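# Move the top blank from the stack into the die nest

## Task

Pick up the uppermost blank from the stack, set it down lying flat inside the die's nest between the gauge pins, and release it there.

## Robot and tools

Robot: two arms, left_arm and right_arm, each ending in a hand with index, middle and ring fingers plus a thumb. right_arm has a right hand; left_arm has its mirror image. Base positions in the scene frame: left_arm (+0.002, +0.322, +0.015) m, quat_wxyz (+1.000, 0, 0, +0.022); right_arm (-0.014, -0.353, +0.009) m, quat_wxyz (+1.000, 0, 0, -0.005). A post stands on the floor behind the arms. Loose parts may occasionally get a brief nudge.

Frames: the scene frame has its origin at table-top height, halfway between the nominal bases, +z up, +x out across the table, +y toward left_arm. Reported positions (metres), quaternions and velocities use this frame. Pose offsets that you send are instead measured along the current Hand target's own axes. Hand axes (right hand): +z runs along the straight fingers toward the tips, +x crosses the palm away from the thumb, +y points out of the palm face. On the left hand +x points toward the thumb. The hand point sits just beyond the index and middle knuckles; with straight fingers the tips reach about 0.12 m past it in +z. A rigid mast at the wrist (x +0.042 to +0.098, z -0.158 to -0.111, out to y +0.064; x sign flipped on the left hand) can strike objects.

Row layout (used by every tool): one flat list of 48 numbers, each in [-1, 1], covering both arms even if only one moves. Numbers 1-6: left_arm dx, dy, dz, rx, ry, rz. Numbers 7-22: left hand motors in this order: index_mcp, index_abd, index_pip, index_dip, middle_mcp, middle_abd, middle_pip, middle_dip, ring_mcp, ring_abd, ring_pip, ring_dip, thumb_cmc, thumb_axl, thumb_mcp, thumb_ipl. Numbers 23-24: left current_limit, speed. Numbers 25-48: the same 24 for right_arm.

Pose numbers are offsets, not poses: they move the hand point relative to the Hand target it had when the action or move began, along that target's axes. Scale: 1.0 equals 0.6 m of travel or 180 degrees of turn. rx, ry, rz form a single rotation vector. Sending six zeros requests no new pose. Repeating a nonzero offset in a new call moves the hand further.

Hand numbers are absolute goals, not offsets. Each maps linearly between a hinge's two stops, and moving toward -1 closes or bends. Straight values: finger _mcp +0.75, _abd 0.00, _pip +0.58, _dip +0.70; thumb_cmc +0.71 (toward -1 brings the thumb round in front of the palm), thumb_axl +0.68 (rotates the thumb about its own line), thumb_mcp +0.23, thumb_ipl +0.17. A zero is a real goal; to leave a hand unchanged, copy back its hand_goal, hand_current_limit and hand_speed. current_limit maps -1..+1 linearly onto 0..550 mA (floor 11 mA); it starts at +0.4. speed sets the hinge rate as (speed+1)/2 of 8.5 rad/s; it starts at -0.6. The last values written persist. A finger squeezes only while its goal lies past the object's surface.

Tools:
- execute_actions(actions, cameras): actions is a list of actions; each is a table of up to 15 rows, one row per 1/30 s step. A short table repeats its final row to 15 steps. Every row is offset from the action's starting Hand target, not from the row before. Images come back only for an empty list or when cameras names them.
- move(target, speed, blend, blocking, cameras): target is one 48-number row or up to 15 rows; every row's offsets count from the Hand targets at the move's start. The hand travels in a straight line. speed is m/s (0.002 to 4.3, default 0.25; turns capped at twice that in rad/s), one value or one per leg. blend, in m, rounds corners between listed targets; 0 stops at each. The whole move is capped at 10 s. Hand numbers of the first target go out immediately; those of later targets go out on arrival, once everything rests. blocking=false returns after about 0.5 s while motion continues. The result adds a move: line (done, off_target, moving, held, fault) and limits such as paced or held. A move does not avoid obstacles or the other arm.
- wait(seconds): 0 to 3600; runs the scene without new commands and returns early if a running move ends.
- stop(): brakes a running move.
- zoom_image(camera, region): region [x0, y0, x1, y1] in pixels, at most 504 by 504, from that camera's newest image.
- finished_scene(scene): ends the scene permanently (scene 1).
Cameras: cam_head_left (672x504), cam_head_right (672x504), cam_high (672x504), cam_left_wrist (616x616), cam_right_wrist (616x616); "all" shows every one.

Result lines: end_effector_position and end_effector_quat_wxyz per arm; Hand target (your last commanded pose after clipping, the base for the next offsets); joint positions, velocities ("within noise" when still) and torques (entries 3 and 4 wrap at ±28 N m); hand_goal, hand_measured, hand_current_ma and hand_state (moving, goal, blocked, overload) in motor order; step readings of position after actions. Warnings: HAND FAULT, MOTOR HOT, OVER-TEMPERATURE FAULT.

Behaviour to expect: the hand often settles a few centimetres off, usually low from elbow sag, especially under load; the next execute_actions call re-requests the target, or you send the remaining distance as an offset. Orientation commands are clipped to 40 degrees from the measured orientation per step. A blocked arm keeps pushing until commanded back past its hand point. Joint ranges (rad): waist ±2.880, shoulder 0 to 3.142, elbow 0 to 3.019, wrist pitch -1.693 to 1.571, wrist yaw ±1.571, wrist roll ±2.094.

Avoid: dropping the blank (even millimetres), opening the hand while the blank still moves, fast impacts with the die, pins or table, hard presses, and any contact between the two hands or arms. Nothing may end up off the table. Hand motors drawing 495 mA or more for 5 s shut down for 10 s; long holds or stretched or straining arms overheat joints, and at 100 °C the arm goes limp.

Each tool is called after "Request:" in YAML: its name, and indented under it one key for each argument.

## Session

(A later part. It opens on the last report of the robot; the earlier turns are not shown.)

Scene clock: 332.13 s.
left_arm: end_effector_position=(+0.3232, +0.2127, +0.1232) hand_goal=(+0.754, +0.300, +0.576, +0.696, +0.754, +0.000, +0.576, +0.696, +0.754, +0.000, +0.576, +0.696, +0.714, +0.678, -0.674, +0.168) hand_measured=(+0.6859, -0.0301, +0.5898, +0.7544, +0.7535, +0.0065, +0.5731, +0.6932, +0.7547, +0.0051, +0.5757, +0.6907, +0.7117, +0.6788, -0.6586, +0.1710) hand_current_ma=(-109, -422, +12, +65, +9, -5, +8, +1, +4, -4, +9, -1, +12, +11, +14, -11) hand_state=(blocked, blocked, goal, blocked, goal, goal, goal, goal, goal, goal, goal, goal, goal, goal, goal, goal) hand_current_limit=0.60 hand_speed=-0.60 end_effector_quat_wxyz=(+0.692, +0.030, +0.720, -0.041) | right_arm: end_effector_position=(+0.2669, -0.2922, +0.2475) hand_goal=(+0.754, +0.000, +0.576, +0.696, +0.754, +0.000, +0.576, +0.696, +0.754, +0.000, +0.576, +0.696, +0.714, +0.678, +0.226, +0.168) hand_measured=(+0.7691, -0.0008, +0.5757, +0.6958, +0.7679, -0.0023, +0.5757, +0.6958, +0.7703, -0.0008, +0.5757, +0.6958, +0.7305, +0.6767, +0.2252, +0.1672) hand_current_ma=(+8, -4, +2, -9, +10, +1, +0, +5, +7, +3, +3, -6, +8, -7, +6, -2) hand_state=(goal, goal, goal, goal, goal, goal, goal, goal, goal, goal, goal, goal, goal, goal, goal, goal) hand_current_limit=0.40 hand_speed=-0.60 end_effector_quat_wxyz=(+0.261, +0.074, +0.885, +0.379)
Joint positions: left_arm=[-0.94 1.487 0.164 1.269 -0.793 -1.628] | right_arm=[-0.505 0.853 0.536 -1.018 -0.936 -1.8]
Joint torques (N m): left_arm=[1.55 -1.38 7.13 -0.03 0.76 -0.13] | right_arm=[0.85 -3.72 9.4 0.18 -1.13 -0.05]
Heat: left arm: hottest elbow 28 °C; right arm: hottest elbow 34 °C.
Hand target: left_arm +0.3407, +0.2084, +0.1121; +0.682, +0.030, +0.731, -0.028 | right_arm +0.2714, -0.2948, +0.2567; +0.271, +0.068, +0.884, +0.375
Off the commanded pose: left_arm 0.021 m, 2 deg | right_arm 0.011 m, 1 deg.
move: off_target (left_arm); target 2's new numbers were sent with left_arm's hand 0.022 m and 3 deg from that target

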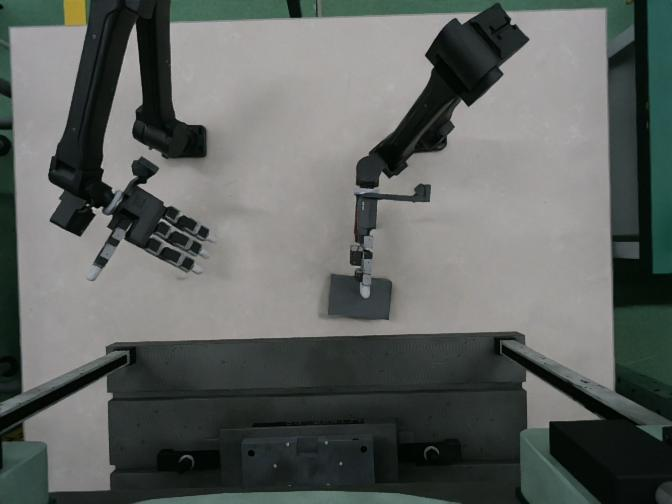

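Request:
move:
  target:
    - [-0.077,0.0072,0.0013,0,0,0,0.754,0.3,0.576,0.696,0.754,0,0.576,0.696,0.754,0,0.576,0.696,0.714,0.678,-0.674,0.168,0.6,-0.6,0,0,0,0,0,0,0.754,0,0.576,0.696,0.754,0,0.576,0.696,0.754,0,0.576,0.696,0.714,0.678,0.226,0.168,0.4,-0.6]
    - [-0.0793,0.0077,0.0347,0,0,0,0.754,0.3,0.576,0.696,0.754,0,0.576,0.696,0.754,0,0.576,0.696,0.714,0.678,-0.674,0.168,0.6,-0.6,0,0,0,0,0,0,0.754,0,0.576,0.696,0.754,0,0.576,0.696,0.754,0,0.576,0.696,0.714,0.678,0.226,0.168,0.4,-0.6]
    - [-0.0043,0.0077,0.0398,0,0,0,0.754,0.3,0.576,0.696,0.754,0,0.576,0.696,0.754,0,0.576,0.696,0.714,0.678,-0.674,0.168,0.6,-0.6,0,0,0,0,0,0,0.754,0,0.576,0.696,0.754,0,0.576,0.696,0.754,0,0.576,0.696,0.714,0.678,0.226,0.168,0.4,-0.6]
  cameras: ["cam_high"]
  speed: [0.15,0.15,0.05]

Request:
zoom_image:
  camera: "cam_high"
  region: [310, 240, 410, 330]

Scene clock: 354.70 s.
left_arm: end_effector_position=(+0.3640, +0.2074, +0.1318) hand_goal=(+0.754, +0.300, +0.576, +0.696, +0.754, +0.000, +0.576, +0.696, +0.754, +0.000, +0.576, +0.696, +0.714, +0.678, -0.674, +0.168) hand_measured=(+0.7402, +0.0593, +0.5667, +0.6920, +0.7535, +0.0051, +0.5718, +0.6932, +0.7535, +0.0065, +0.5731, +0.6907, +0.7104, +0.6746, -0.6586, +0.1710) hand_current_ma=(-24, -281, +1, -13, +9, -8, +2, +0, +11, -2, +2, +1, +7, +6, +14, -7) hand_state=(goal, blocked, goal, goal, goal, goal, goal, goal, goal, goal, goal, goal, goal, goal, goal, goal) hand_current_limit=0.60 hand_speed=-0.60 end_effector_quat_wxyz=(+0.700, +0.018, +0.712, -0.045) | right_arm: end_effector_position=(+0.2669, -0.2922, +0.2475) hand_goal=(+0.754, +0.000, +0.576, +0.696, +0.754, +0.000, +0.576, +0.696, +0.754, +0.000, +0.576, +0.696, +0.714, +0.678, +0.226, +0.168) hand_measured=(+0.7691, -0.0008, +0.5782, +0.6971, +0.7691, +0.0007, +0.5770, +0.6958, +0.7691, +0.0007, +0.5770, +0.6958, +0.7318, +0.6777, +0.2242, +0.1681) hand_current_ma=(+17, -7, +11, -7, +11, -2, -3, +0, +11, +0, +5, +0, +19, -4, +9, +0) hand_state=(goal, goal, goal, goal, goal, goal, goal, goal, goal, goal, goal, goal, goal, goal, goal, goal) hand_current_limit=0.40 hand_speed=-0.60 end_effector_quat_wxyz=(+0.261, +0.074, +0.885, +0.379)
Joint positions: left_arm=[-0.833 1.522 0.251 1.252 -0.699 -1.623] | right_arm=[-0.505 0.853 0.536 -1.018 -0.936 -1.8]
Joint torques (N m): left_arm=[-0.56 -3.19 4.42 0.29 0.21 -0.08] | right_arm=[0.38 -3.72 9.44 0.29 -1.14 -0.06]
Heat: left arm: hottest elbow 29 °C; right arm: hottest elbow 34 °C.
Hand target: left_arm +0.3650, +0.2111, +0.1131; +0.682, +0.030, +0.730, -0.028 | right_arm +0.2714, -0.2948, +0.2567; +0.271, +0.068, +0.884, +0.375
Off the commanded pose: left_arm 0.019 m, 4 deg | right_arm 0.011 m, 1 deg.
move: off_target (left_arm)

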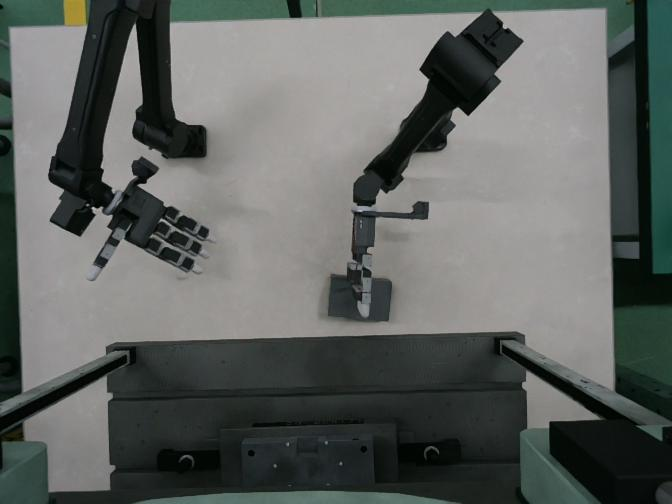

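Scaled by 5.040 from the camera's image (finer frame: 960x720).

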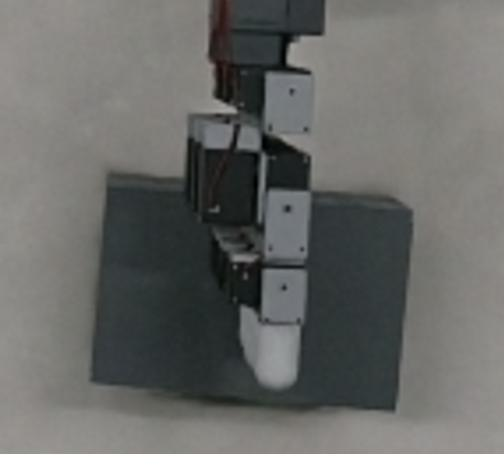

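Request:
move:
  target:
    - [0.0133,0,0.0009,0,0,0,0.754,0.3,0.576,0.696,0.754,0,0.576,0.696,0.754,0,0.576,0.696,0.714,0.678,-0.674,0.168,0.7,-0.6,0,0,0,0,0,0,0.754,0,0.576,0.696,0.754,0,0.576,0.696,0.754,0,0.576,0.696,0.714,0.678,0.226,0.168,0.4,-0.6]
    - [0.0203,0,-0.099,0,0,0,0.754,0.3,0.576,0.696,0.754,0,0.576,0.696,0.754,0,0.576,0.696,0.714,0.678,-0.674,0.168,0.7,-0.6,0,0,0,0,0,0,0.754,0,0.576,0.696,0.754,0,0.576,0.696,0.754,0,0.576,0.696,0.714,0.678,0.226,0.168,0.4,-0.6]
  cameras: ["cam_high"]
  speed: [0.05,0.04]

Request:
zoom_image:
  camera: "cam_high"
  region: [310, 240, 410, 330]

Scene clock: 370.33 s.
left_arm: end_effector_position=(+0.3166, +0.2087, +0.1243) hand_goal=(+0.754, +0.300, +0.576, +0.696, +0.754, +0.000, +0.576, +0.696, +0.754, +0.000, +0.576, +0.696, +0.714, +0.678, -0.674, +0.168) hand_measured=(+0.7703, +0.0139, +0.5847, +0.6983, +0.7535, +0.0065, +0.5718, +0.6932, +0.7547, +0.0065, +0.5731, +0.6907, +0.7117, +0.6746, -0.6586, +0.1710) hand_current_ma=(+7, -346, +14, -4, +11, -2, +7, -5, +2, -4, +6, +2, +7, +6, +10, -8) hand_state=(goal, blocked, goal, goal, goal, goal, goal, goal, goal, goal, goal, goal, goal, goal, goal, goal) hand_current_limit=0.70 hand_speed=-0.60 end_effector_quat_wxyz=(+0.702, +0.009, +0.711, -0.041) | right_arm: end_effector_position=(+0.2669, -0.2922, +0.2475) hand_goal=(+0.754, +0.000, +0.576, +0.696, +0.754, +0.000, +0.576, +0.696, +0.754, +0.000, +0.576, +0.696, +0.714, +0.678, +0.226, +0.168) hand_measured=(+0.7703, +0.0007, +0.5770, +0.6945, +0.7703, +0.0007, +0.5770, +0.6945, +0.7703, -0.0008, +0.5757, +0.6958, +0.7318, +0.6767, +0.2252, +0.1672) hand_current_ma=(+12, -4, +13, -1, +7, -3, +0, +0, +2, -1, +15, -6, +15, -9, +1, -4) hand_state=(goal, goal, goal, goal, goal, goal, goal, goal, goal, goal, goal, goal, goal, goal, goal, goal) hand_current_limit=0.40 hand_speed=-0.60 end_effector_quat_wxyz=(+0.261, +0.074, +0.885, +0.379)
Joint positions: left_arm=[-0.982 1.525 0.173 1.336 -0.867 -1.629] | right_arm=[-0.505 0.853 0.536 -1.018 -0.936 -1.8]
Joint torques (N m): left_arm=[-2.73 -3.72 1.13 0.08 -0.04 -0.21] | right_arm=[0.91 -3.66 9.46 0.24 -1.14 -0.06]
Heat: left arm: hottest elbow 28 °C; right arm: hottest elbow 35 °C.
Hand target: left_arm +0.3051, +0.2159, +0.1050; +0.682, +0.030, +0.731, -0.028 | right_arm +0.2714, -0.2948, +0.2567; +0.271, +0.068, +0.884, +0.375
Off the commanded pose: left_arm 0.024 m, 4 deg | right_arm 0.011 m, 1 deg.
move: off_target (left_arm)

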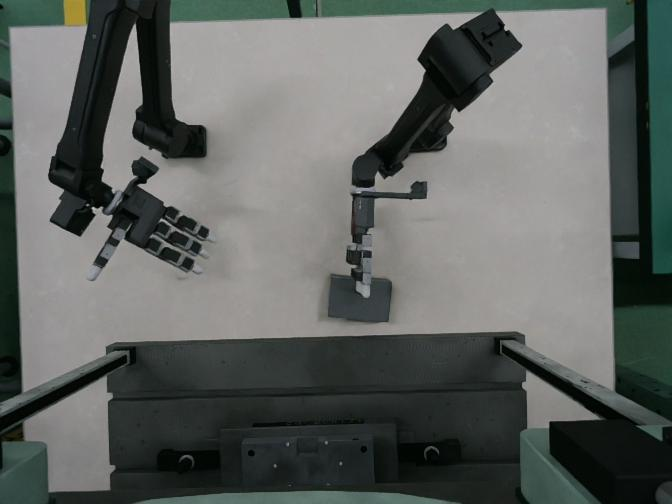

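Scaled by 5.040 from the camera's image (finer frame: 960x720).

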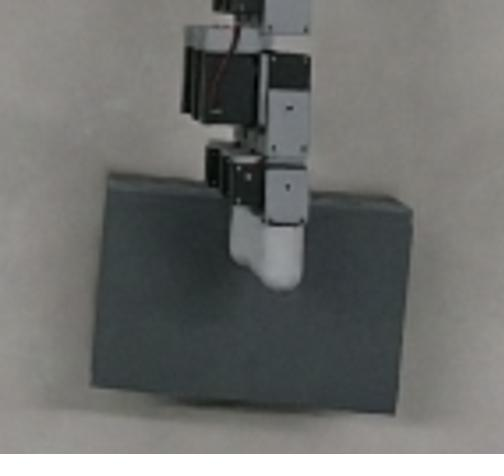

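Request:
move:
  target:
    - [-0.0893,-0.0035,0.0105,0,0,0,0.754,0.3,0.576,0.696,0.754,0,0.576,0.696,0.754,0,0.576,0.696,0.714,0.678,-0.674,0.168,0.75,-0.6,0,0,0,0,0,0,0.754,0,0.576,0.696,0.754,0,0.576,0.696,0.754,0,0.576,0.696,0.714,0.678,0.226,0.168,0.4,-0.6]
    - [-0.0957,-0.0035,0.1023,0,0,0,0.754,0.3,0.576,0.696,0.754,0.3,0.576,0.696,0.754,0.3,0.576,0.696,0.714,0.678,-0.674,0.168,0.75,-0.6,0,0,0,0,0,0,0.754,0,0.576,0.696,0.754,0,0.576,0.696,0.754,0,0.576,0.696,0.714,0.678,0.226,0.168,0.4,-0.6]
    - [-0.0125,-0.0035,0.1082,0,0,0,0.754,0.3,0.576,0.696,0.754,0.3,0.576,0.696,0.754,0.3,0.576,0.696,0.714,0.678,-0.674,0.168,0.75,-0.6,0,0,0,0,0,0,0.754,0,0.576,0.696,0.754,0,0.576,0.696,0.754,0,0.576,0.696,0.714,0.678,0.226,0.168,0.4,-0.6]
    - [0.0,-0.0035,0.0,0,0,0,0.754,0.3,0.576,0.696,0.754,0.3,0.576,0.696,0.754,0.3,0.576,0.696,0.714,0.678,-0.674,0.168,0.75,-0.6,0,0,0,0,0,0,0.754,0,0.576,0.696,0.754,0,0.576,0.696,0.754,0,0.576,0.696,0.714,0.678,0.226,0.168,0.4,-0.6]
  cameras: ["cam_high","cam_head_right"]
  speed: [0.15,0.15,0.05,0.04]

Request:
zoom_image:
  camera: "cam_high"
  region: [310, 240, 410, 330]

Scene clock: 405.53 s.
left_arm: end_effector_position=(+0.3174, +0.2060, +0.1272) hand_goal=(+0.754, +0.300, +0.576, +0.696, +0.754, +0.300, +0.576, +0.696, +0.754, +0.300, +0.576, +0.696, +0.714, +0.678, -0.674, +0.168) hand_measured=(+0.7595, +0.0900, +0.5782, +0.6971, +0.7643, +0.2439, +0.5795, +0.6958, +0.7535, +0.3127, +0.5731, +0.6907, +0.7117, +0.6746, -0.6596, +0.1710) hand_current_ma=(-2, -231, +5, -8, +17, -46, +5, -1, +6, +1, +8, -1, +7, +7, +7, -7) hand_state=(goal, blocked, goal, goal, goal, blocked, goal, goal, goal, goal, goal, goal, goal, goal, goal, goal) hand_current_limit=0.75 hand_speed=-0.60 end_effector_quat_wxyz=(+0.704, +0.006, +0.708, -0.043) | right_arm: end_effector_position=(+0.2669, -0.2922, +0.2475) hand_goal=(+0.754, +0.000, +0.576, +0.696, +0.754, +0.000, +0.576, +0.696, +0.754, +0.000, +0.576, +0.696, +0.714, +0.678, +0.226, +0.168) hand_measured=(+0.7679, +0.0007, +0.5757, +0.6958, +0.7691, -0.0008, +0.5770, +0.6958, +0.7716, +0.0007, +0.5770, +0.6971, +0.7305, +0.6767, +0.2262, +0.1672) hand_current_ma=(+11, -13, +4, -2, +11, -3, -3, +3, -3, -1, +11, -2, +11, +1, +4, -2) hand_state=(goal, goal, goal, goal, goal, goal, goal, goal, goal, goal, goal, goal, goal, goal, goal, goal) hand_current_limit=0.40 hand_speed=-0.60 end_effector_quat_wxyz=(+0.261, +0.074, +0.885, +0.379)
Joint positions: left_arm=[-0.986 1.519 0.18 1.333 -0.872 -1.628] | right_arm=[-0.505 0.853 0.536 -1.018 -0.936 -1.8]
Joint torques (N m): left_arm=[-2.78 -3.72 0.95 -0.21 -0.06 -0.26] | right_arm=[0.73 -3.72 9.43 0.18 -1.13 -0.09]
Heat: left arm: hottest elbow 27 °C; right arm: hottest elbow 35 °C.
Hand target: left_arm +0.3049, +0.2138, +0.1050; +0.682, +0.030, +0.731, -0.028 | right_arm +0.2714, -0.2948, +0.2567; +0.271, +0.068, +0.884, +0.375
Off the commanded pose: left_arm 0.027 m, 5 deg | right_arm 0.011 m, 1 deg.
move: off_target (left_arm)
Images, in order (width x height): cam_head_right 672x504, cam_high 672x504.

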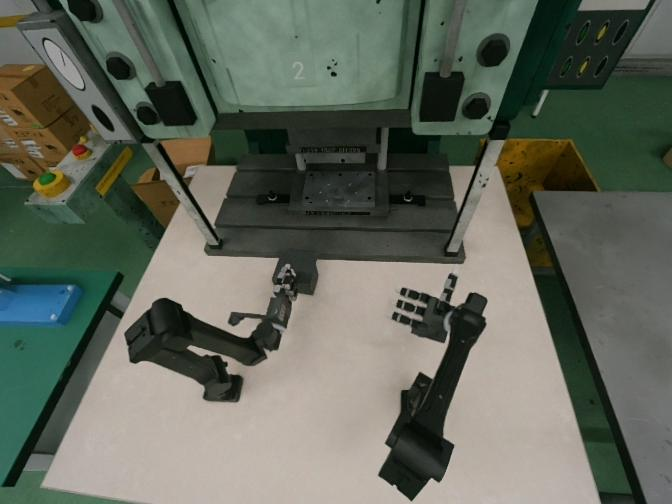

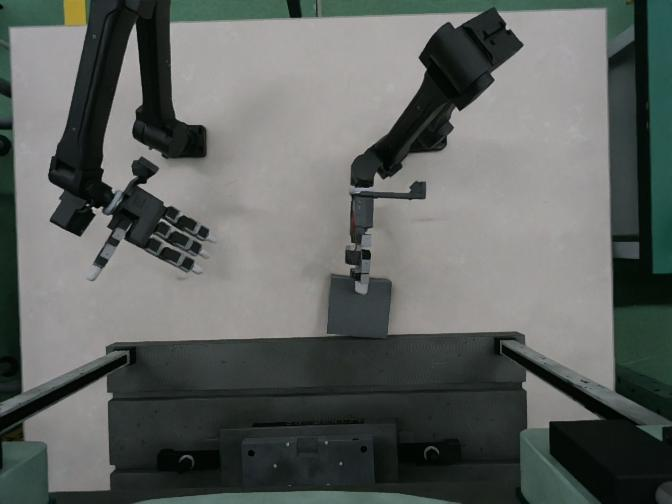

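Scaled by 5.040 from the camera's image (finer frame: 960x720).

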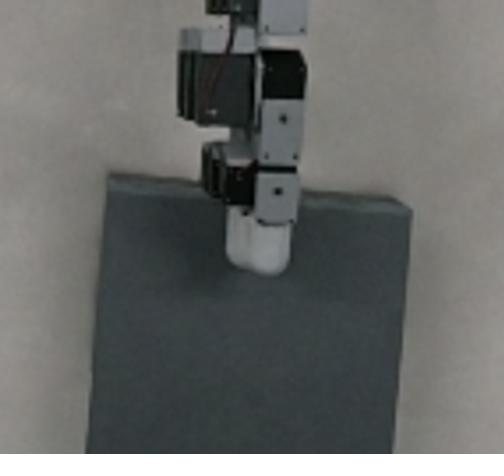

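Request:
zoom_image:
  camera: "cam_high"
  region: [310, 260, 410, 350]

Request:
zoom_image:
  camera: "cam_head_right"
  region: [240, 230, 340, 310]

Scaled by 5.040 from the camera's image (finer frame: 960x720).

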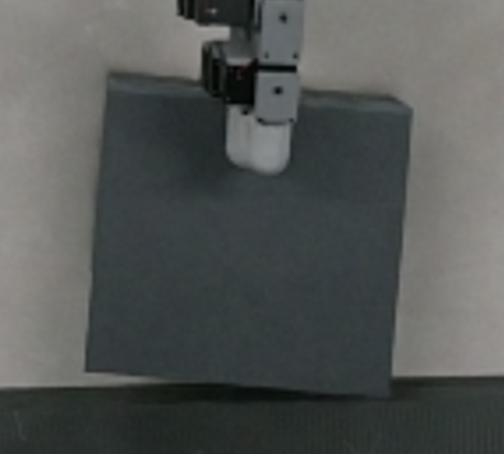

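Scaled by 5.040 from the camera's image (finer frame: 960x720).

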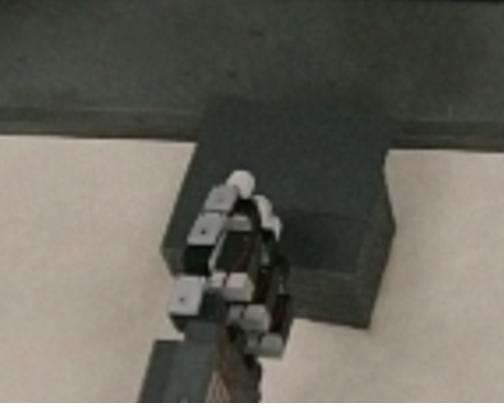

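Request:
wait:
  seconds: 0.1
  cameras: ["all"]

Request:
zoom_image:
  camera: "cam_right_wrist"
  region: [280, 60, 400, 160]

Request:
zoom_image:
  camera: "cam_left_wrist"
  region: [180, 150, 330, 300]

Request:
zoom_image:
  camera: "cam_head_left"
  region: [240, 230, 340, 310]

Scene clock: 503.47 s.
left_arm: end_effector_position=(+0.3174, +0.2060, +0.1272) hand_goal=(+0.754, +0.300, +0.576, +0.696, +0.754, +0.300, +0.576, +0.696, +0.754, +0.300, +0.576, +0.696, +0.714, +0.678, -0.674, +0.168) hand_measured=(+0.7595, +0.0900, +0.5782, +0.6958, +0.7643, +0.2439, +0.5808, +0.6958, +0.7535, +0.3127, +0.5731, +0.6920, +0.7117, +0.6746, -0.6596, +0.1710) hand_current_ma=(-2, -229, +8, -6, +13, -44, +9, +1, -1, +5, +6, +2, +8, +7, +15, -5) hand_state=(goal, blocked, goal, goal, goal, blocked, goal, goal, goal, goal, goal, goal, goal, goal, goal, goal) hand_current_limit=0.75 hand_speed=-0.60 end_effector_quat_wxyz=(+0.704, +0.006, +0.708, -0.043) | right_arm: end_effector_position=(+0.2669, -0.2922, +0.2475) hand_goal=(+0.754, +0.000, +0.576, +0.696, +0.754, +0.000, +0.576, +0.696, +0.754, +0.000, +0.576, +0.696, +0.714, +0.678, +0.226, +0.168) hand_measured=(+0.7679, -0.0008, +0.5770, +0.6958, +0.7691, -0.0008, +0.5757, +0.6971, +0.7691, +0.0007, +0.5770, +0.6958, +0.7305, +0.6767, +0.2252, +0.1681) hand_current_ma=(+11, -7, +8, -2, +12, -5, -2, +0, +4, +3, +7, -1, +8, -5, +4, -3) hand_state=(goal, goal, goal, goal, goal, goal, goal, goal, goal, goal, goal, goal, goal, goal, goal, goal) hand_current_limit=0.40 hand_speed=-0.60 end_effector_quat_wxyz=(+0.261, +0.074, +0.885, +0.379)
Joint positions: left_arm=[-0.986 1.519 0.18 1.333 -0.872 -1.628] | right_arm=[-0.505 0.853 0.536 -1.018 -0.936 -1.8]
Joint torques (N m): left_arm=[-2.9 -3.55 1.03 -0.12 -0.03 -0.24] | right_arm=[0.67 -3.55 9.47 0.28 -1.14 -0.09]
Heat: left arm: hottest elbow 26 °C; right arm: hottest elbow 36 °C.
Hand target: left_arm +0.3049, +0.2138, +0.1050; +0.682, +0.030, +0.731, -0.028 | right_arm +0.2714, -0.2948, +0.2567; +0.271, +0.068, +0.884, +0.375
Off the commanded pose: left_arm 0.027 m, 5 deg | right_arm 0.011 m, 1 deg.
wait: 0.10 s; at rest from the start

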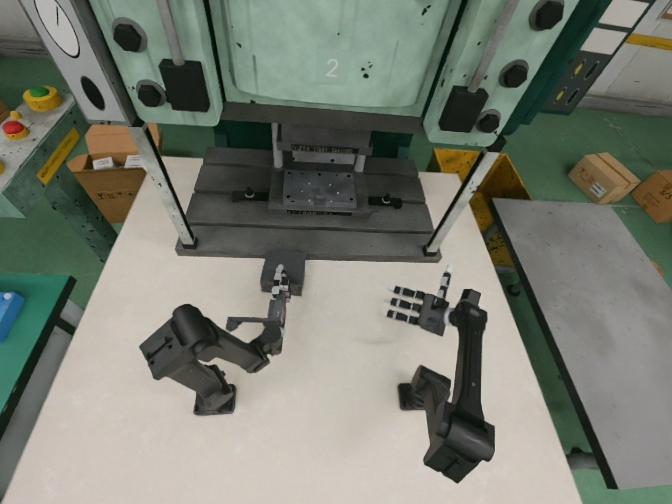

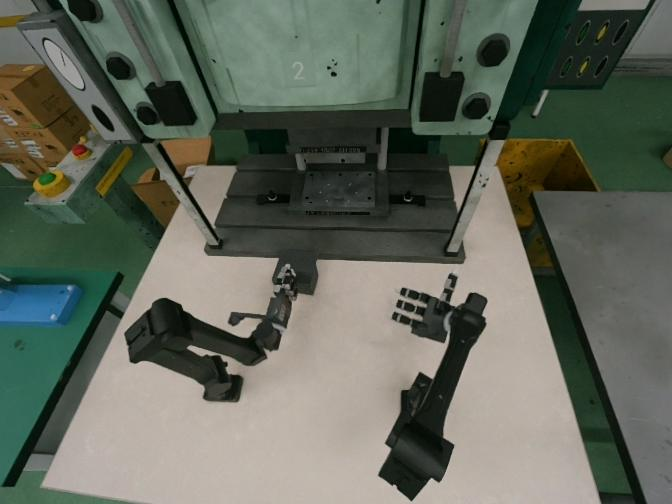

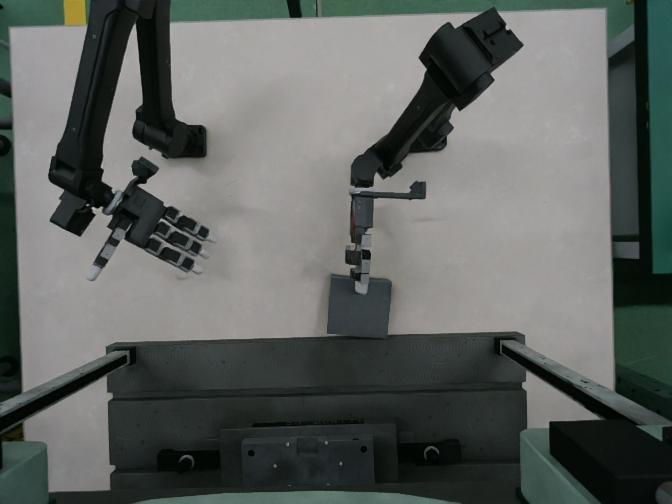

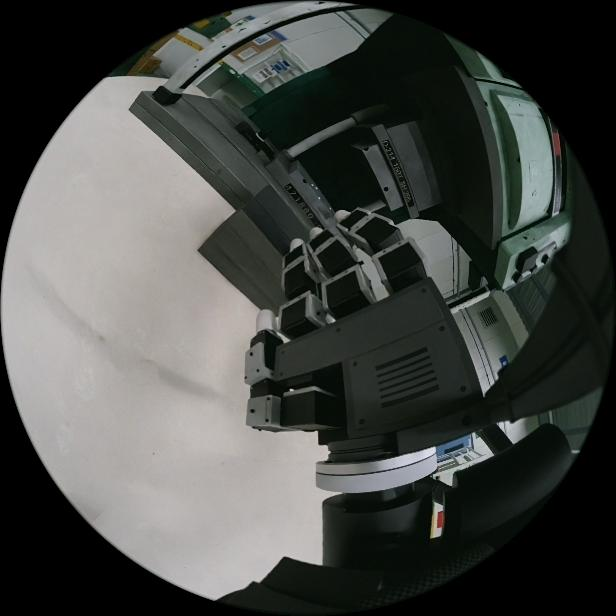

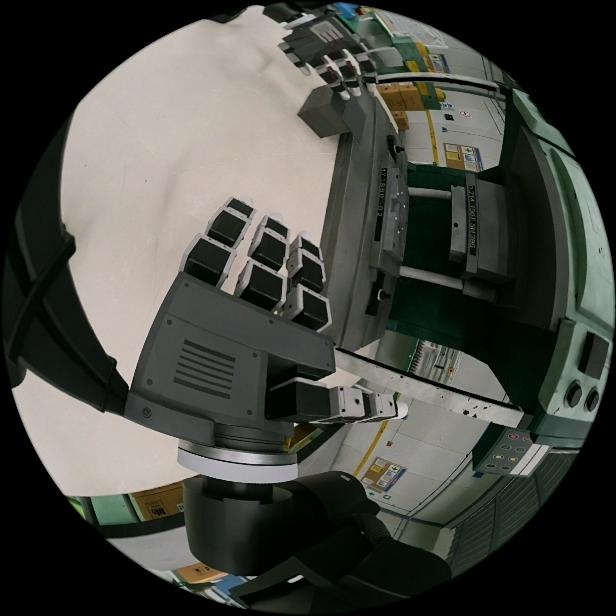

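Scaled by 4.200 from the camera's image (finer frame: 880x880).

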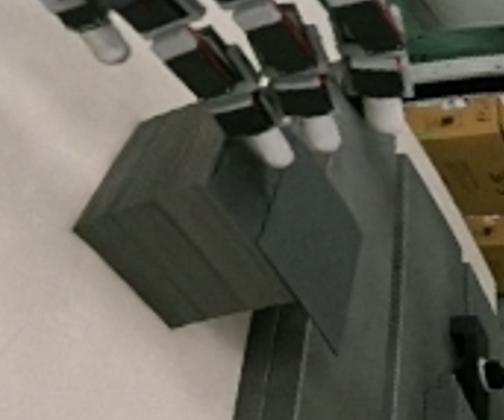

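Scaled by 3.360 from the camera's image (finer frame: 880x880).

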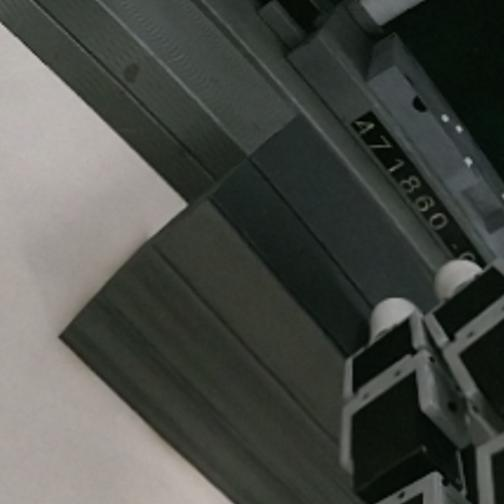

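Scaled by 5.040 from the camera's image (finer frame: 960x720).

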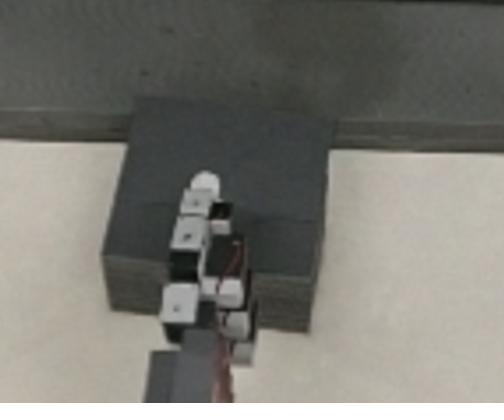

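Request:
move:
  target:
    - [-0.184,0,0.004,0,0,0,0.754,0.3,0.576,0.696,0.754,0.3,0.576,0.696,0.754,0.3,0.576,0.696,0.714,0.678,-0.674,0.168,0.75,-0.6,0,0,0,0,0,0,0.754,0,0.576,0.696,0.754,0,0.576,0.696,0.754,0,0.576,0.696,0.714,0.678,0.226,0.168,0.4,-0.6]
    - [-0.1933,0.006,0.137,0,0.0222,0,0.754,0.5,0.576,0.696,0.754,0.45,0.576,0.696,0.754,0.4,0.576,0.696,0.714,0.678,-0.674,0.168,0.75,-0.6,0,0,0,0,0,0,0.754,0,0.576,0.696,0.754,0,0.576,0.696,0.754,0,0.576,0.696,0.714,0.678,0.226,0.168,0.4,-0.6]
  cameras: ["cam_high","cam_right_wrist"]
  speed: [0.15,0.15]

Request:
zoom_image:
  camera: "cam_high"
  region: [310, 260, 410, 350]

Request:
zoom_image:
  camera: "cam_right_wrist"
  region: [280, 40, 400, 160]

Scene clock: 543.37 s.
left_arm: end_effector_position=(+0.3801, +0.2184, +0.1950) hand_goal=(+0.754, +0.500, +0.576, +0.696, +0.754, +0.450, +0.576, +0.696, +0.754, +0.400, +0.576, +0.696, +0.714, +0.678, -0.674, +0.168) hand_measured=(+0.7535, +0.4871, +0.5744, +0.6971, +0.7559, +0.4578, +0.5757, +0.6958, +0.7535, +0.4065, +0.5731, +0.6958, +0.7104, +0.6798, -0.6596, +0.1710) hand_current_ma=(-10, -3, +0, -7, +9, -5, +9, +1, +3, +1, +5, +1, +4, +14, +10, -6) hand_state=(goal, goal, goal, goal, goal, goal, goal, goal, goal, goal, goal, goal, goal, goal, goal, goal) hand_current_limit=0.75 hand_speed=-0.60 end_effector_quat_wxyz=(+0.643, +0.049, +0.765, -0.014) | right_arm: end_effector_position=(+0.2669, -0.2922, +0.2475) hand_goal=(+0.754, +0.000, +0.576, +0.696, +0.754, +0.000, +0.576, +0.696, +0.754, +0.000, +0.576, +0.696, +0.714, +0.678, +0.226, +0.168) hand_measured=(+0.7691, -0.0008, +0.5770, +0.6971, +0.7703, +0.0007, +0.5770, +0.6958, +0.7716, +0.0007, +0.5770, +0.6958, +0.7305, +0.6777, +0.2252, +0.1681) hand_current_ma=(+14, -13, +10, +2, +10, -1, -1, +13, +5, +4, +1, -5, +16, -5, +3, -10) hand_state=(goal, goal, goal, goal, goal, goal, goal, goal, goal, goal, goal, goal, goal, goal, goal, goal) hand_current_limit=0.40 hand_speed=-0.60 end_effector_quat_wxyz=(+0.261, +0.074, +0.885, +0.379)
Joint positions: left_arm=[-0.754 1.101 0.372 0.514 -0.613 -1.653] | right_arm=[-0.505 0.853 0.536 -1.018 -0.936 -1.8]
Joint torques (N m): left_arm=[-0.79 -4.01 11.84 1.4 -0.08 -0.17] | right_arm=[0.79 -3.66 9.48 0.31 -1.15 -0.05]
Heat: left arm: hottest elbow 26 °C; right arm: hottest elbow 36 °C.
Hand target: left_arm +0.3949, +0.2101, +0.2150; +0.656, +0.031, +0.754, -0.027 | right_arm +0.2714, -0.2948, +0.2567; +0.271, +0.068, +0.884, +0.375
Off the commanded pose: left_arm 0.026 m, 3 deg | right_arm 0.011 m, 1 deg.
move: off_target (left_arm); target 2's new numbers were sent with left_arm's hand 0.027 m and 3 deg from that target

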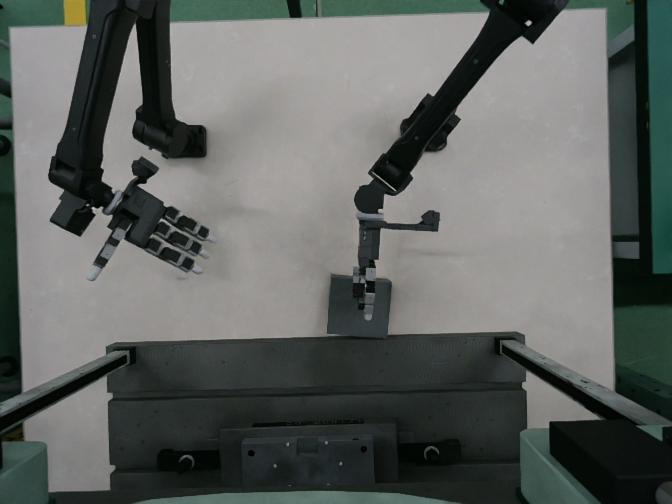

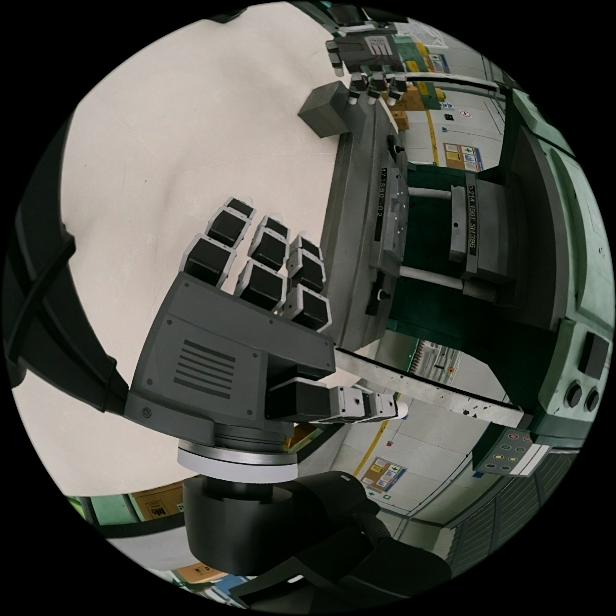

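Scaled by 5.040 from the camera's image (finer frame: 960x720).

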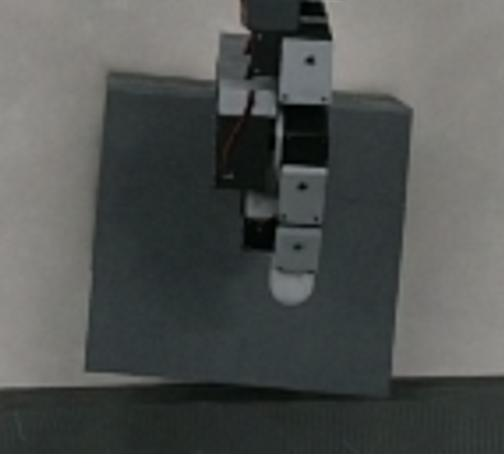

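Scaled by 4.200 from the camera's image (finer frame: 880x880).

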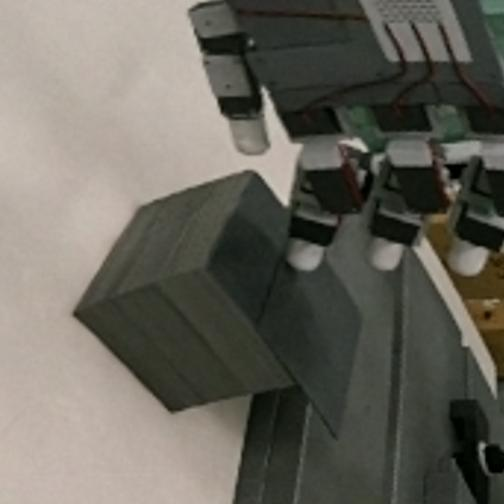

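Request:
move:
  target: [0.1803,-0.0028,0.0342,0,0,0,0.754,0.5,0.576,0.696,0.754,0.45,0.576,0.696,0.754,0.4,0.576,0.696,0.714,0.678,-0.674,0.168,0.75,-0.6,0,0,0,0,0,0,0.754,0,0.576,0.696,0.754,0,0.576,0.696,0.754,0,0.576,0.696,0.714,0.678,0.226,0.168,0.4,-0.6]
  cameras: ["cam_high","cam_right_wrist"]
  speed: 0.06

Request:
zoom_image:
  camera: "cam_right_wrist"
  region: [280, 40, 400, 160]

Scene clock: 556.80 s.
left_arm: end_effector_position=(+0.4110, +0.1960, +0.1466) hand_goal=(+0.754, +0.500, +0.576, +0.696, +0.754, +0.450, +0.576, +0.696, +0.754, +0.400, +0.576, +0.696, +0.714, +0.678, -0.674, +0.168) hand_measured=(+0.7426, +0.2952, +0.5667, +0.6932, +0.7583, +0.4197, +0.5795, +0.6945, +0.7535, +0.4065, +0.5731, +0.6958, +0.7117, +0.6746, -0.7179, +0.1452) hand_current_ma=(-13, -223, +5, -11, +10, -23, +8, +2, +1, -2, +6, +9, +8, +11, -79, -42) hand_state=(goal, blocked, goal, goal, goal, blocked, goal, goal, goal, goal, goal, goal, goal, goal, blocked, blocked) hand_current_limit=0.75 hand_speed=-0.60 end_effector_quat_wxyz=(+0.693, +0.011, +0.719, -0.051) | right_arm: end_effector_position=(+0.2669, -0.2922, +0.2475) hand_goal=(+0.754, +0.000, +0.576, +0.696, +0.754, +0.000, +0.576, +0.696, +0.754, +0.000, +0.576, +0.696, +0.714, +0.678, +0.226, +0.168) hand_measured=(+0.7679, +0.0007, +0.5757, +0.6958, +0.7691, +0.0007, +0.5757, +0.6945, +0.7703, -0.0008, +0.5757, +0.6958, +0.7305, +0.6777, +0.2252, +0.1681) hand_current_ma=(+13, -6, +3, -5, +7, -6, -3, +4, +6, +4, +6, +1, +13, -9, +0, -3) hand_state=(goal, goal, goal, goal, goal, goal, goal, goal, goal, goal, goal, goal, goal, goal, goal, goal) hand_current_limit=0.40 hand_speed=-0.60 end_effector_quat_wxyz=(+0.261, +0.074, +0.885, +0.379)
Joint positions: left_arm=[-0.746 1.498 0.372 1.083 -0.613 -1.653] | right_arm=[-0.505 0.853 0.536 -1.018 -0.936 -1.8]
Joint torques (N m): left_arm=[-0.79 -3.55 2.66 0.03 0.26 -0.19] | right_arm=[0.32 -3.84 9.52 0.14 -1.13 -0.04]
Heat: left arm: hottest elbow 27 °C; right arm: hottest elbow 36 °C.
Hand target: left_arm +0.4001, +0.2080, +0.1050; +0.656, +0.031, +0.754, -0.027 | right_arm +0.2714, -0.2948, +0.2567; +0.271, +0.068, +0.884, +0.375
Off the commanded pose: left_arm 0.045 m, 7 deg | right_arm 0.011 m, 1 deg.
move: off_target (left_arm)

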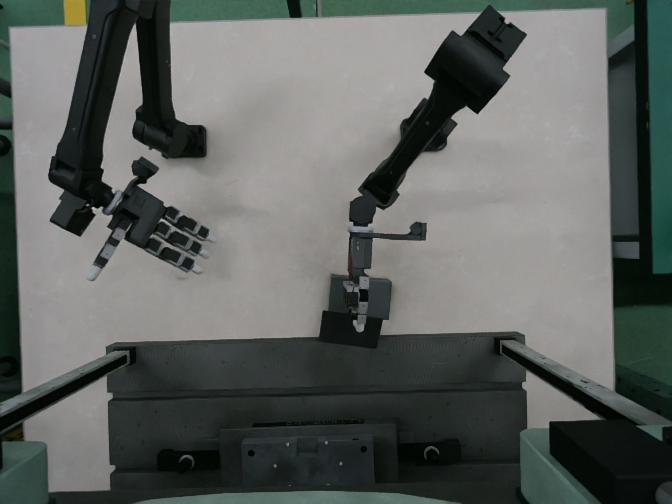

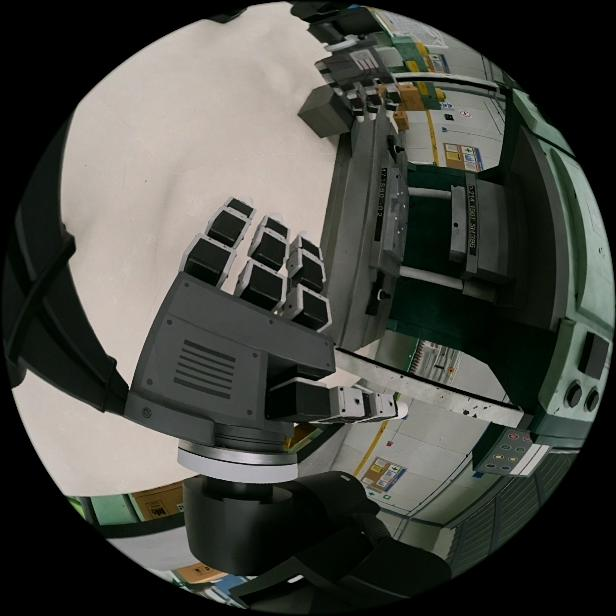

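Scaled by 4.200 from the camera's image (finer frame: 880x880).

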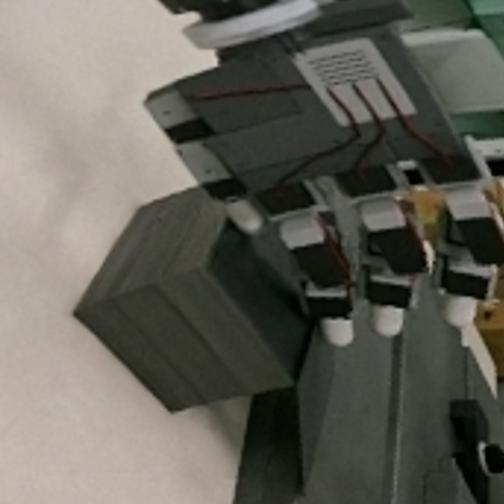

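Request:
zoom_image:
  camera: "cam_high"
  region: [310, 260, 410, 360]

Request:
wait:
  seconds: 0.1
  cameras: ["cam_head_left","cam_head_right","cam_left_wrist"]

Request:
zoom_image:
  camera: "cam_head_left"
  region: [240, 220, 340, 300]

Request:
zoom_image:
  camera: "cam_head_right"
  region: [240, 220, 340, 300]

Request:
zoom_image:
  camera: "cam_left_wrist"
  region: [140, 150, 340, 350]

Scaled by 5.040 from the camera's image (finer frame: 960x720).

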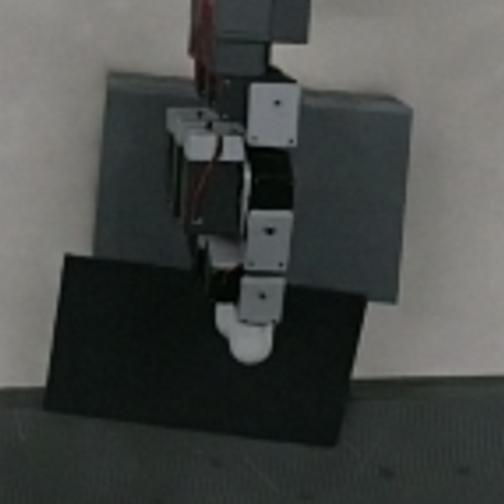

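Scene clock: 567.33 s.
left_arm: end_effector_position=(+0.4110, +0.1960, +0.1466) hand_goal=(+0.754, +0.500, +0.576, +0.696, +0.754, +0.450, +0.576, +0.696, +0.754, +0.400, +0.576, +0.696, +0.714, +0.678, -0.674, +0.168) hand_measured=(+0.7426, +0.2952, +0.5654, +0.6932, +0.7583, +0.4197, +0.5808, +0.6958, +0.7535, +0.4065, +0.5731, +0.6958, +0.7104, +0.6746, -0.7179, +0.1452) hand_current_ma=(-17, -219, -1, -7, +13, -21, +10, -3, +5, -2, +9, +5, +7, +8, -80, -41) hand_state=(goal, blocked, goal, goal, goal, blocked, goal, goal, goal, goal, goal, goal, goal, goal, blocked, blocked) hand_current_limit=0.75 hand_speed=-0.60 end_effector_quat_wxyz=(+0.693, +0.011, +0.719, -0.051) | right_arm: end_effector_position=(+0.2669, -0.2922, +0.2475) hand_goal=(+0.754, +0.000, +0.576, +0.696, +0.754, +0.000, +0.576, +0.696, +0.754, +0.000, +0.576, +0.696, +0.714, +0.678, +0.226, +0.168) hand_measured=(+0.7691, -0.0008, +0.5782, +0.6958, +0.7679, -0.0008, +0.5770, +0.6958, +0.7703, -0.0008, +0.5770, +0.6958, +0.7318, +0.6767, +0.2252, +0.1681) hand_current_ma=(+14, -6, +3, -6, +15, -8, +5, +2, +7, -5, +10, -4, +19, +0, +9, -4) hand_state=(goal, goal, goal, goal, goal, goal, goal, goal, goal, goal, goal, goal, goal, goal, goal, goal) hand_current_limit=0.40 hand_speed=-0.60 end_effector_quat_wxyz=(+0.261, +0.074, +0.885, +0.379)
Joint positions: left_arm=[-0.746 1.498 0.372 1.083 -0.613 -1.653] | right_arm=[-0.505 0.853 0.536 -1.018 -0.936 -1.8]
Joint torques (N m): left_arm=[-0.85 -3.37 2.63 0.08 0.27 -0.2] | right_arm=[0.38 -3.49 9.51 0.25 -1.16 -0.01]
Heat: left arm: hottest elbow 27 °C; right arm: hottest elbow 36 °C.
Hand target: left_arm +0.4001, +0.2080, +0.1050; +0.656, +0.031, +0.754, -0.027 | right_arm +0.2714, -0.2948, +0.2567; +0.271, +0.068, +0.884, +0.375
Off the commanded pose: left_arm 0.045 m, 7 deg | right_arm 0.011 m, 1 deg.
wait: 0.10 s; at rest from the start

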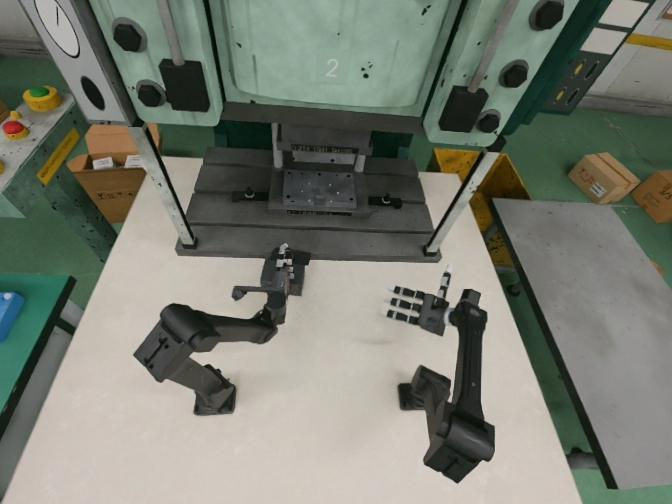

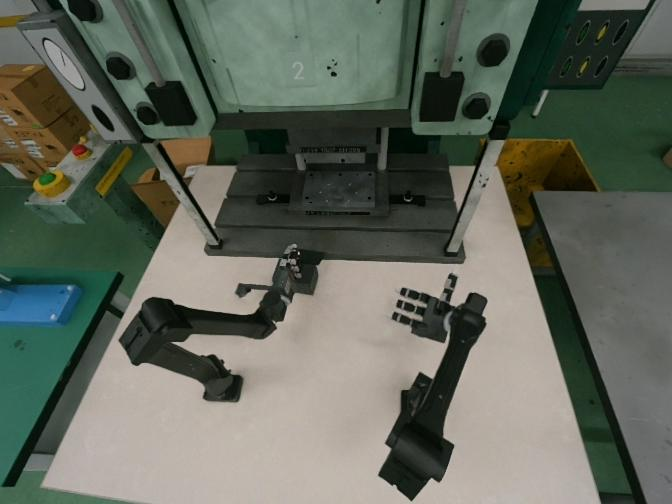

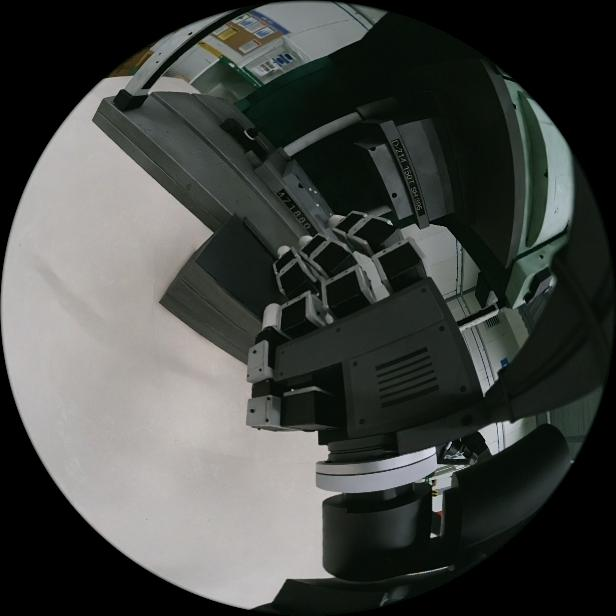

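Scaled by 5.040 from the camera's image (finer frame: 960x720).

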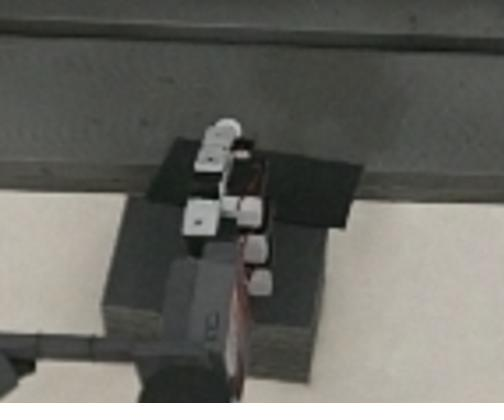

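Scaled by 5.040 from the camera's image (finer frame: 960x720).

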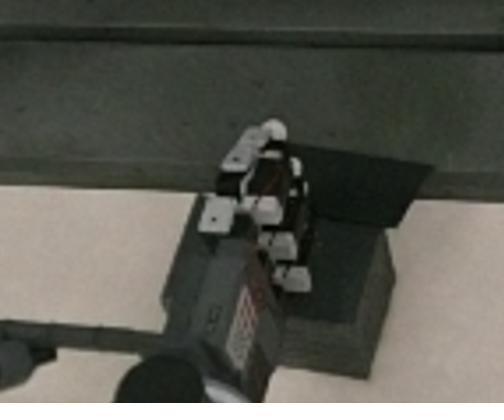

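Scaled by 2.520 from the camera's image (finer frame: 880x880).

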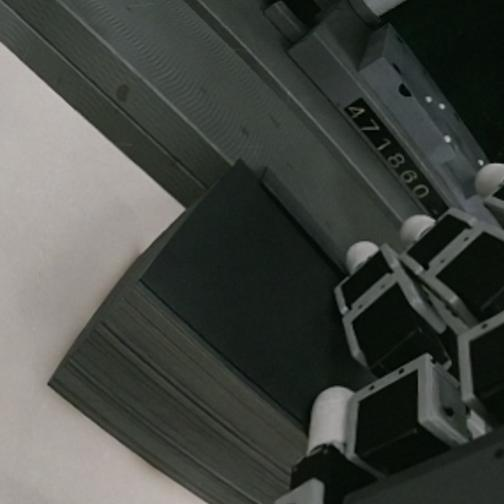

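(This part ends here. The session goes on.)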